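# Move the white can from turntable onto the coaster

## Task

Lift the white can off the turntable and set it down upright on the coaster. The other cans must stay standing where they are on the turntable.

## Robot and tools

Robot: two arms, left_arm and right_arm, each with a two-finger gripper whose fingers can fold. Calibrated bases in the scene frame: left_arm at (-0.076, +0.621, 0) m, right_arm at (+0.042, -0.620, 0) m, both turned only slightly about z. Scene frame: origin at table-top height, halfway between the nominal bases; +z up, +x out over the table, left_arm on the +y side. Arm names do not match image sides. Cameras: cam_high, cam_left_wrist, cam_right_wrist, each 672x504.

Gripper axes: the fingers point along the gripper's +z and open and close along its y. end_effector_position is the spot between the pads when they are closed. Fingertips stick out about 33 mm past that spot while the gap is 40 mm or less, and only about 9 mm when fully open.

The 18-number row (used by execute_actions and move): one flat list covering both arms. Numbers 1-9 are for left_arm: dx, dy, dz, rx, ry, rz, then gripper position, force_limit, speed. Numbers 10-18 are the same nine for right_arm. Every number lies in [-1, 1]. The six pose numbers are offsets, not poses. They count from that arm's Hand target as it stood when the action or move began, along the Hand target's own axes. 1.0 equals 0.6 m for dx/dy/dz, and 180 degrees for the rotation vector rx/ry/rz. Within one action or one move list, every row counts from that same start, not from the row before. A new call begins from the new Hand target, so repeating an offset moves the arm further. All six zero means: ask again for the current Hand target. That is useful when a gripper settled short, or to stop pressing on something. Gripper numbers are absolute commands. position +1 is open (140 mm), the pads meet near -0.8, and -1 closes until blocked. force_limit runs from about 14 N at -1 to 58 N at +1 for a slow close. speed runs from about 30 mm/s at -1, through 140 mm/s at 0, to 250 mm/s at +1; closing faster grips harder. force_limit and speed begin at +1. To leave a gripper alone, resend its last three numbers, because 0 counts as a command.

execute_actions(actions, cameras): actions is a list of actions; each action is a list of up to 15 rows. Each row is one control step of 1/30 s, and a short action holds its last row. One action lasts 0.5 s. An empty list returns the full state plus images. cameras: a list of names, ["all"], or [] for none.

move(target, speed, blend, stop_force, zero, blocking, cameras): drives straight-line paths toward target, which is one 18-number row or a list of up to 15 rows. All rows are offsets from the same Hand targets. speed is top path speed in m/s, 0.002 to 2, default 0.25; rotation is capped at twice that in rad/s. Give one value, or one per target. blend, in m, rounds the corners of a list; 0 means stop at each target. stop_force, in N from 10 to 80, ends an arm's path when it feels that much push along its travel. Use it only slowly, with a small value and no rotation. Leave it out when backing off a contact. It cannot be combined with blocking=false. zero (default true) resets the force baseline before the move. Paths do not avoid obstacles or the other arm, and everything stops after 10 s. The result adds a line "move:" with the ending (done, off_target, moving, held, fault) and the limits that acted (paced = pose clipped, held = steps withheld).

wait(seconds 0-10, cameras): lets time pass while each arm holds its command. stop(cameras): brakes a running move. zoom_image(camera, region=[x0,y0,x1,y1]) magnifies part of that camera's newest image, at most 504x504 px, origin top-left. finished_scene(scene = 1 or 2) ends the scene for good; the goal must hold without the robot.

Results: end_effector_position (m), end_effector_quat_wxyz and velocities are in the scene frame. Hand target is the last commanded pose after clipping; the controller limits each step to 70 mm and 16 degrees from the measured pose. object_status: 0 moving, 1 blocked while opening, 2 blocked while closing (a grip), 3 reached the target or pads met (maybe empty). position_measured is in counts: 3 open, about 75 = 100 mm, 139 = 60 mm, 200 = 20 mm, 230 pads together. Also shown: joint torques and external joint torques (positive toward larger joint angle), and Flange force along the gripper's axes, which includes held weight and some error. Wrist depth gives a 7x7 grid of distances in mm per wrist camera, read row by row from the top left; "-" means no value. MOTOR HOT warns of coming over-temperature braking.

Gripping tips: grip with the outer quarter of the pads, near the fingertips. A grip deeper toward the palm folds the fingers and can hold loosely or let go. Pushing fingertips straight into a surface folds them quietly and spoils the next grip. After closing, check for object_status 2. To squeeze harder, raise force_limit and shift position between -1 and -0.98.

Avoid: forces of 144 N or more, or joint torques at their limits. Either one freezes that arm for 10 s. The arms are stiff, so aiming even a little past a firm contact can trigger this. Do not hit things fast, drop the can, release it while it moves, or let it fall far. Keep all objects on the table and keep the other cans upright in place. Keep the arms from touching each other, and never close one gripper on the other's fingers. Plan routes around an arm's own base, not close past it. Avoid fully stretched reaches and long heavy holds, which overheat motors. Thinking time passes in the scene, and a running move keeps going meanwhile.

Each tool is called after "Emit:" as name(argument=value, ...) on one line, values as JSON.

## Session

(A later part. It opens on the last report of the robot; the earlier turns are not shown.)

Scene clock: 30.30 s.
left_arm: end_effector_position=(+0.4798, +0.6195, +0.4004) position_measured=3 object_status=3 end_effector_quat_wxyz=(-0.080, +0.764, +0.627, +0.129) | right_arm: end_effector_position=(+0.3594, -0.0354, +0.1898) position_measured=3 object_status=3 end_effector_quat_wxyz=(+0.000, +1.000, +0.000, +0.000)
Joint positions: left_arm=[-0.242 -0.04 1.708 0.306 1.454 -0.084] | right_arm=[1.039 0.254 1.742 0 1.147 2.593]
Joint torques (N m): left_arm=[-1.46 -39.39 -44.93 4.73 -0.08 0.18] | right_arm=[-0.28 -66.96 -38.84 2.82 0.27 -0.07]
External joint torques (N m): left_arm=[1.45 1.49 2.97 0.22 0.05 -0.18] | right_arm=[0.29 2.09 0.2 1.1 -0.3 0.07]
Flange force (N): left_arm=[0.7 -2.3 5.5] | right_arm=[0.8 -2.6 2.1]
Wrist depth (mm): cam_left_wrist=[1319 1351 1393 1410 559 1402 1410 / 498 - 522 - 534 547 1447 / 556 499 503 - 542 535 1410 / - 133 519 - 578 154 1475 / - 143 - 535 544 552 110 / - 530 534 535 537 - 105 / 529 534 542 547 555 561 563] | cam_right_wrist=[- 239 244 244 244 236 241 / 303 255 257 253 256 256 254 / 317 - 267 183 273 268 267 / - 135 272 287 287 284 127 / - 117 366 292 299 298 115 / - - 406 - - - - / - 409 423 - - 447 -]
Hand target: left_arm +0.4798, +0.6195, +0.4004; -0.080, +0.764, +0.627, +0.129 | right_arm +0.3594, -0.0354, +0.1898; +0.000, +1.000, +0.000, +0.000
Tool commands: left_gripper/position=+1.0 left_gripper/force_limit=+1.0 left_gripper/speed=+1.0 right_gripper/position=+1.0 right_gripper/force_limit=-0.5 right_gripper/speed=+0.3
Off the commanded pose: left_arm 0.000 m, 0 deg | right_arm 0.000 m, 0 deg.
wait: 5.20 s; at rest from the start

Emit:
wait(seconds=1.26)

Emit:
move(target=[[0,0,0,0,0,0,1,1,1,-0.0370,0.0642,0.075,0,0,0,-1,-0.5,-0.48],[0,0,0,0,0,0,1,1,1,-0.0499,0.1371,0.075,0,0,0,-1,-0.5,-0.48],[0,0,0,0,0,0,1,1,1,-0.0370,0.2101,0.075,0,0,0,-1,-0.5,-0.48],[0,0,0,0,0,0,1,1,1,-0.0113,0.2595,0.075,0,0,0,-1,-0.5,-0.48],[0,0,0,0,0,0,1,1,1,0.0173,0.3005,-0.125,0,0,0,-1,-0.5,-0.48]], speed=[0.163,0.115,0.115,0.115,0.25], blend=[0.015,0.015,0.015,0.01,0], cameras=["cam_right_wrist"])

Emit:
move(target=[0,0,0,0,0,0,1,1,1,0.0312,-0.7372,0.0255,0,0,0,-1,-0.5,-0.48], speed=0.35, cameras=["cam_high","cam_right_wrist"])

Scene clock: 32.00 s.
left_arm: end_effector_position=(+0.4798, +0.6195, +0.4004) position_measured=3 object_status=3 end_effector_quat_wxyz=(-0.080, +0.764, +0.627, +0.129) | right_arm: end_effector_position=(+0.3594, -0.0354, +0.1898) position_measured=3 object_status=3 end_effector_quat_wxyz=(+0.000, +1.000, +0.000, +0.000)
Joint positions: left_arm=[-0.242 -0.04 1.708 0.306 1.454 -0.084] | right_arm=[1.039 0.254 1.742 0 1.147 2.593]
Joint torques (N m): left_arm=[-2.77 -39.62 -44.86 4.72 -0.08 0.25] | right_arm=[-0.26 -66.5 -38.78 2.84 0.29 -0.09]
External joint torques (N m): left_arm=[2.72 1.84 2.95 0.21 0.05 -0.25] | right_arm=[0.35 1.65 0.07 1.1 -0.33 0.09]
Flange force (N): left_arm=[2.8 -1.6 6.3] | right_arm=[0.5 -2.3 1.8]
Wrist depth (mm): cam_left_wrist=[1319 1319 1367 1393 - 1343 1428 / 528 524 528 522 534 - 1456 / 518 525 - 535 542 563 1495 / - 133 531 537 543 542 1419 / - 133 533 548 543 - 109 / - 531 542 544 531 - 110 / - 529 528 537 - 556 565] | cam_right_wrist=[293 238 243 244 243 235 242 / 304 252 258 258 256 255 255 / 312 - 270 197 270 270 240 / - 134 281 294 288 286 133 / - 118 - 292 299 299 115 / - - - - 385 - - / - 427 430 426 - - 413]
Hand target: left_arm +0.4798, +0.6195, +0.4004; -0.080, +0.764, +0.627, +0.129 | right_arm +0.3594, -0.0354, +0.1898; +0.000, +1.000, +0.000, +0.000
Tool commands: left_gripper/position=+1.0 left_gripper/force_limit=+1.0 left_gripper/speed=+1.0 right_gripper/position=+1.0 right_gripper/force_limit=-0.5 right_gripper/speed=+0.3
Off the commanded pose: left_arm 0.000 m, 0 deg | right_arm 0.000 m, 0 deg.
wait: 1.27 s; at rest from the start

Scene clock: 34.40 s.
left_arm: end_effector_position=(+0.4798, +0.6195, +0.4004) position_measured=3 object_status=3 end_effector_quat_wxyz=(-0.080, +0.764, +0.627, +0.129) | right_arm: end_effector_position=(+0.3698, -0.2157, +0.2649) position_measured=153 object_status=2 end_effector_quat_wxyz=(+0.001, +1.000, +0.000, +0.000)
Joint positions: left_arm=[-0.242 -0.04 1.708 0.306 1.454 -0.084] | right_arm=[0.841 -0.018 1.907 0 1.253 2.395]
Joint torques (N m): left_arm=[-2.48 -38.77 -45.12 4.72 0 0.28] | right_arm=[-0.29 -40.48 -41.52 2.91 0.32 -0.1]
External joint torques (N m): left_arm=[2.5 0.92 3.26 0.21 -0.04 -0.28] | right_arm=[0.16 2.16 1.35 1.17 -0.36 0.1]
Flange force (N): left_arm=[2.3 -3.6 6.6] | right_arm=[0.5 -1.4 3.7]
Wrist depth (mm): cam_left_wrist=[1319 1343 1343 529 543 539 1410 / - 516 - 534 531 - 1466 / 522 505 507 533 - 577 1410 / 514 133 539 538 544 546 1466 / - 123 512 539 525 554 110 / - 524 537 - - 566 105 / 531 538 535 523 551 566 -] | cam_right_wrist=[313 314 310 312 312 308 - / 325 330 329 329 330 295 - / 295 349 341 184 340 - - / 355 366 124 149 143 - - / - 87 80 156 128 80 91 / - 76 67 496 - - - / - - - 508 - - -]
Hand target: left_arm +0.4798, +0.6195, +0.4004; -0.080, +0.764, +0.627, +0.129 | right_arm +0.3698, -0.2157, +0.2649; +0.000, +1.000, +0.000, +0.000
Off the commanded pose: left_arm 0.000 m, 0 deg | right_arm 0.000 m, 0 deg.
move: done
Images, in order (width x height): cam_right_wrist 672x504.

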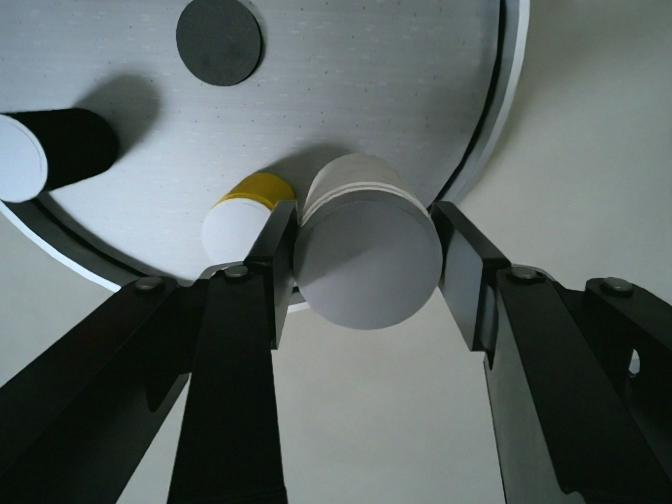

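Scene clock: 36.20 s.
left_arm: end_effector_position=(+0.4798, +0.6195, +0.4004) position_measured=3 object_status=3 end_effector_quat_wxyz=(-0.080, +0.764, +0.627, +0.129) | right_arm: end_effector_position=(+0.3886, +0.2266, +0.2493) position_measured=153 object_status=2 end_effector_quat_wxyz=(+0.000, +1.000, +0.000, +0.000)
Joint positions: left_arm=[-0.242 -0.04 1.708 0.306 1.454 -0.084] | right_arm=[1.162 0.621 1.084 0 1.437 2.716]
Joint torques (N m): left_arm=[-2.46 -40.02 -44.77 4.67 -0.07 0.18] | right_arm=[-0.08 -107.87 -43.61 3.07 0.19 -0.02]
External joint torques (N m): left_arm=[2.48 2.3 2.97 0.26 0.03 -0.18] | right_arm=[-0.23 5.16 1.66 1.18 -0.22 0.02]
Flange force (N): left_arm=[2.5 -0.9 6.3] | right_arm=[1.8 -3.7 3.9]
Wrist depth (mm): cam_left_wrist=[1335 1335 1343 1281 544 1274 1438 / - 485 538 535 - - 1438 / 505 501 - 551 543 - 1447 / 518 133 - 534 544 548 1438 / - 116 - 540 547 550 109 / - 526 531 544 496 - - / - 533 519 555 534 558 -] | cam_right_wrist=[- - - - - 314 291 / - 378 - 359 347 317 310 / - 388 - 185 172 325 326 / - - 123 - 143 117 345 / - 87 80 155 127 80 91 / - 76 67 - 461 - - / - - - - - - -]
Hand target: left_arm +0.4798, +0.6195, +0.4004; -0.080, +0.764, +0.627, +0.129 | right_arm +0.3886, +0.2266, +0.2492; +0.000, +1.000, +0.000, +0.000
Off the commanded pose: left_arm 0.000 m, 0 deg | right_arm 0.000 m, 0 deg.
move: done
Images, in order (width x height): cam_high 672x504, cam_right_wrist 672x504.

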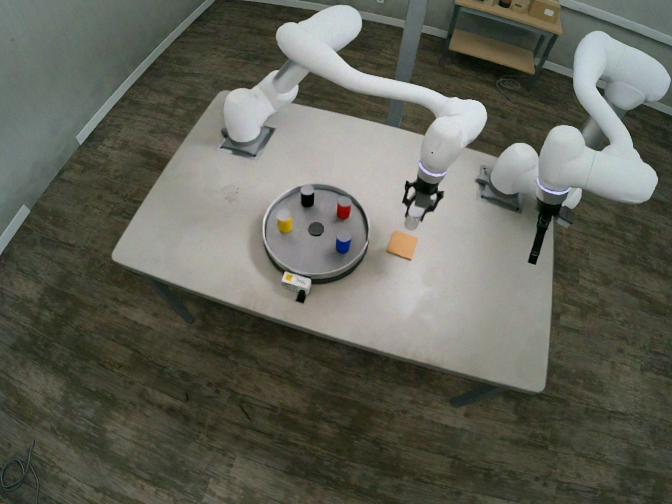

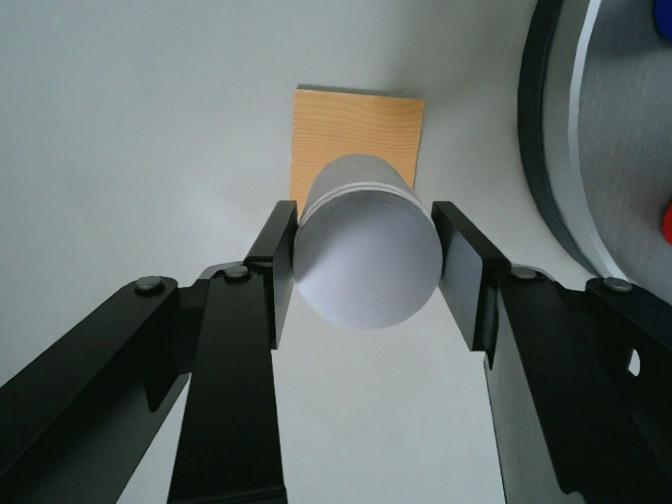

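Emit:
move(target=[0,0,0,0,0,0,1,1,1,0,0,0.215,0,0,0,-1,-0.5,-0.48], speed=0.22)

Emit:
move(target=[0,0,0,0,0,0,1,1,1,0,0,0.06,0,0,0,-1,-0.5,-0.48], speed=0.025, stop_force=12, cameras=["cam_high","cam_right_wrist"])

Scene clock: 37.60 s.
left_arm: end_effector_position=(+0.4798, +0.6195, +0.4004) position_measured=3 object_status=3 end_effector_quat_wxyz=(-0.080, +0.764, +0.627, +0.129) | right_arm: end_effector_position=(+0.3886, +0.2265, +0.1203) position_measured=153 object_status=2 end_effector_quat_wxyz=(+0.000, +1.000, +0.000, +0.000)
Joint positions: left_arm=[-0.242 -0.04 1.708 0.306 1.454 -0.084] | right_arm=[1.162 0.674 1.232 0 1.236 2.716]
Joint torques (N m): left_arm=[-2.38 -39.37 -44.86 4.67 -0.11 0.31] | right_arm=[-0.22 -109.5 -41.23 2.96 0.31 -0.1]
External joint torques (N m): left_arm=[2.38 1.75 3.17 0.23 0.07 -0.3] | right_arm=[-0.04 3.87 1.07 1.11 -0.34 0.1]
Flange force (N): left_arm=[2.0 -2.1 6.4] | right_arm=[1.0 -2.7 3.7]
Wrist depth (mm): cam_left_wrist=[1335 1351 1376 528 - 543 1410 / 510 - 526 - - 1438 1419 / - 529 - - 543 546 1466 / - 143 531 538 548 153 1438 / - 143 530 539 558 551 110 / - 510 531 542 - 561 110 / - - - 562 - 582 -] | cam_right_wrist=[233 - - - - - 211 / 241 - - 230 232 - 214 / - - 237 185 237 - 214 / 271 - 123 - 143 - 221 / - 87 80 - 151 80 91 / - 76 67 - - - - / - - - - - - -]
Hand target: left_arm +0.4798, +0.6195, +0.4004; -0.080, +0.764, +0.627, +0.129 | right_arm +0.3886, +0.2265, +0.1202; +0.000, +1.000, +0.000, +0.000
Off the commanded pose: left_arm 0.000 m, 0 deg | right_arm 0.000 m, 0 deg.
move: done

Scene clock: 38.80 s.
left_arm: end_effector_position=(+0.4798, +0.6195, +0.4004) position_measured=3 object_status=3 end_effector_quat_wxyz=(-0.080, +0.764, +0.627, +0.129) | right_arm: end_effector_position=(+0.3886, +0.2266, +0.1048) position_measured=153 object_status=2 end_effector_quat_wxyz=(+0.000, +1.000, +0.000, +0.000)
Joint positions: left_arm=[-0.242 -0.04 1.708 0.306 1.454 -0.084] | right_arm=[1.162 0.683 1.246 0 1.213 2.716]
Joint torques (N m): left_arm=[-2.25 -39.71 -44.86 4.8 -0.15 0.31] | right_arm=[-0.03 -87.28 -30.01 2.92 -0.89 -0.05]
External joint torques (N m): left_arm=[2.23 1.76 2.8 0.15 0.11 -0.31] | right_arm=[0.25 -17.92 -9.43 1.09 0.87 0.05]
Flange force (N): left_arm=[1.9 -1.5 5.7] | right_arm=[-0.8 1.0 -20.2]
Wrist depth (mm): cam_left_wrist=[1343 1351 1384 1359 523 537 1428 / 514 517 524 526 526 1343 1438 / 513 519 531 531 565 511 1447 / 513 133 531 538 552 547 1456 / - 132 543 537 531 556 110 / - 528 539 539 - 559 - / 528 533 - - 524 552 -] | cam_right_wrist=[- 215 - - - - 206 / - - 217 217 212 - 210 / - 246 235 187 224 236 - / - 250 123 - 146 246 226 / - 87 80 275 145 80 91 / - 76 67 - - - - / - - - - - - -]
Hand target: left_arm +0.4798, +0.6195, +0.4004; -0.080, +0.764, +0.627, +0.129 | right_arm +0.3886, +0.2266, +0.1048; +0.000, +1.000, +0.000, +0.000 (not the last commanded pose)
Off the commanded pose: left_arm 0.000 m, 0 deg | right_arm 0.021 m, 0 deg.
move: contact (right_arm)
Images, in order (width x height): cam_high 672x504, cam_right_wrist 672x504.

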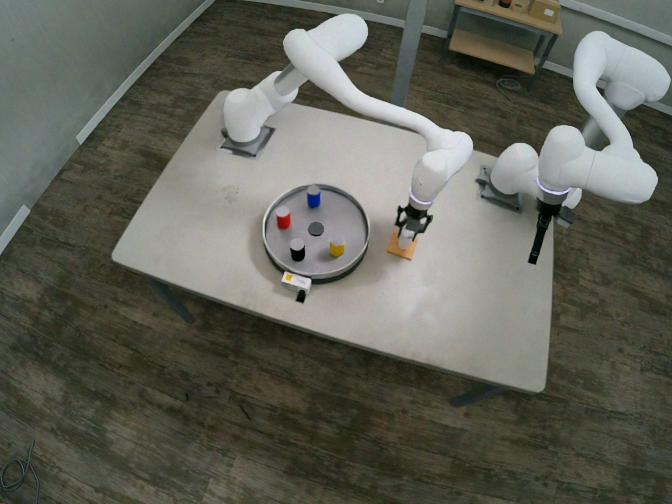

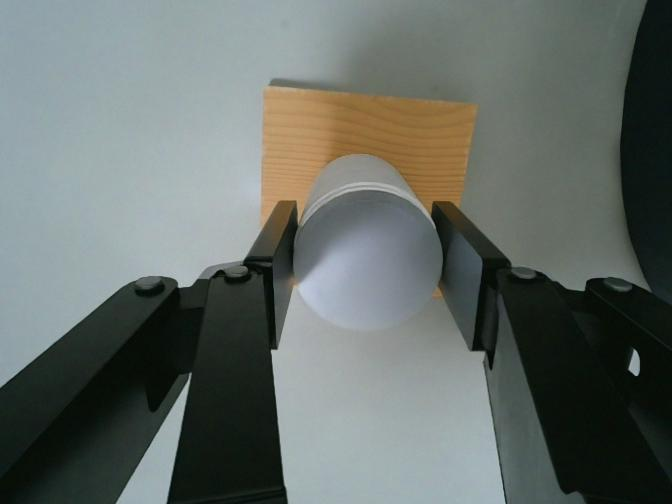

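Emit:
move(target=[[0,0,0,0,0,0,1,1,1,0,0,-0.0017,0,0,0,0.3,-0.5,-0.6],[0,0,0,0,0,0,1,1,1,0,0,-0.25,0,0,0,0.3,-0.5,-0.6]], speed=0.2, cameras=["cam_high","cam_right_wrist"])

Scene clock: 40.93 s.
left_arm: end_effector_position=(+0.4798, +0.6195, +0.4004) position_measured=3 object_status=3 end_effector_quat_wxyz=(-0.080, +0.764, +0.627, +0.129) | right_arm: end_effector_position=(+0.3886, +0.2267, +0.2549) position_measured=91 object_status=3 end_effector_quat_wxyz=(+0.000, +1.000, +0.000, +0.000)
Joint positions: left_arm=[-0.242 -0.04 1.708 0.306 1.454 -0.084] | right_arm=[1.162 0.62 1.076 0 1.446 2.716]
Joint torques (N m): left_arm=[-2.85 -39.05 -44.89 4.7 -0.1 0.3] | right_arm=[-0.02 -104.95 -41.75 3.13 0.31 -0.07]
External joint torques (N m): left_arm=[2.85 1.1 2.82 0.25 0.06 -0.3] | right_arm=[0.13 2.37 -0.25 1.14 -0.34 0.07]
Flange force (N): left_arm=[3.1 -2.6 6.0] | right_arm=[1.6 -4.4 0.7]
Wrist depth (mm): cam_left_wrist=[1359 1367 1367 1335 522 539 1419 / 512 528 525 537 539 544 1438 / 512 520 529 537 555 543 1428 / 520 143 531 - 559 143 1495 / - 143 535 542 546 - 110 / - 528 535 548 - 551 105 / - 531 550 539 534 559 -] | cam_right_wrist=[346 - - - - 299 299 / - - 369 362 - 321 310 / - 391 - 375 371 317 335 / - 103 136 - - 147 351 / - 85 138 447 - 117 92 / - 64 - - - - - / - - - - - - -]
Hand target: left_arm +0.4798, +0.6195, +0.4004; -0.080, +0.764, +0.627, +0.129 | right_arm +0.3886, +0.2267, +0.2548; +0.000, +1.000, +0.000, +0.000
Off the commanded pose: left_arm 0.000 m, 0 deg | right_arm 0.000 m, 0 deg.
move: done
Images, in order (width x height): cam_high 672x504, cam_right_wrist 672x504.

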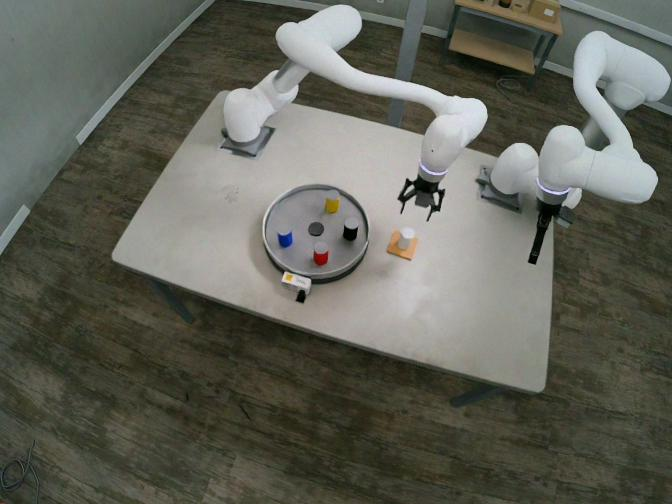

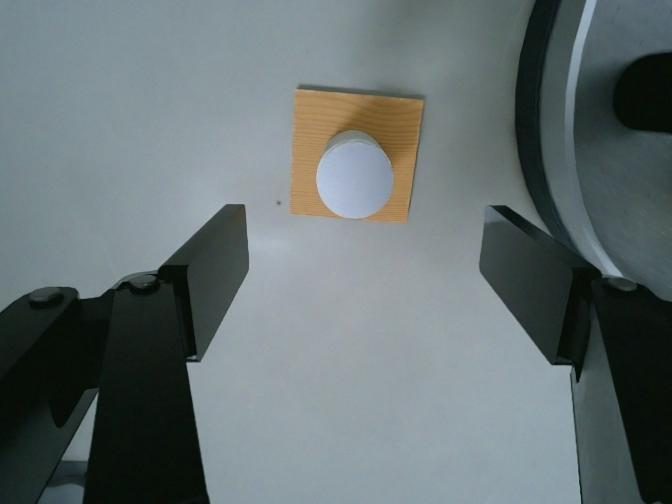

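Emit:
finished_scene(scene=2)

The scene is finished: the task was done.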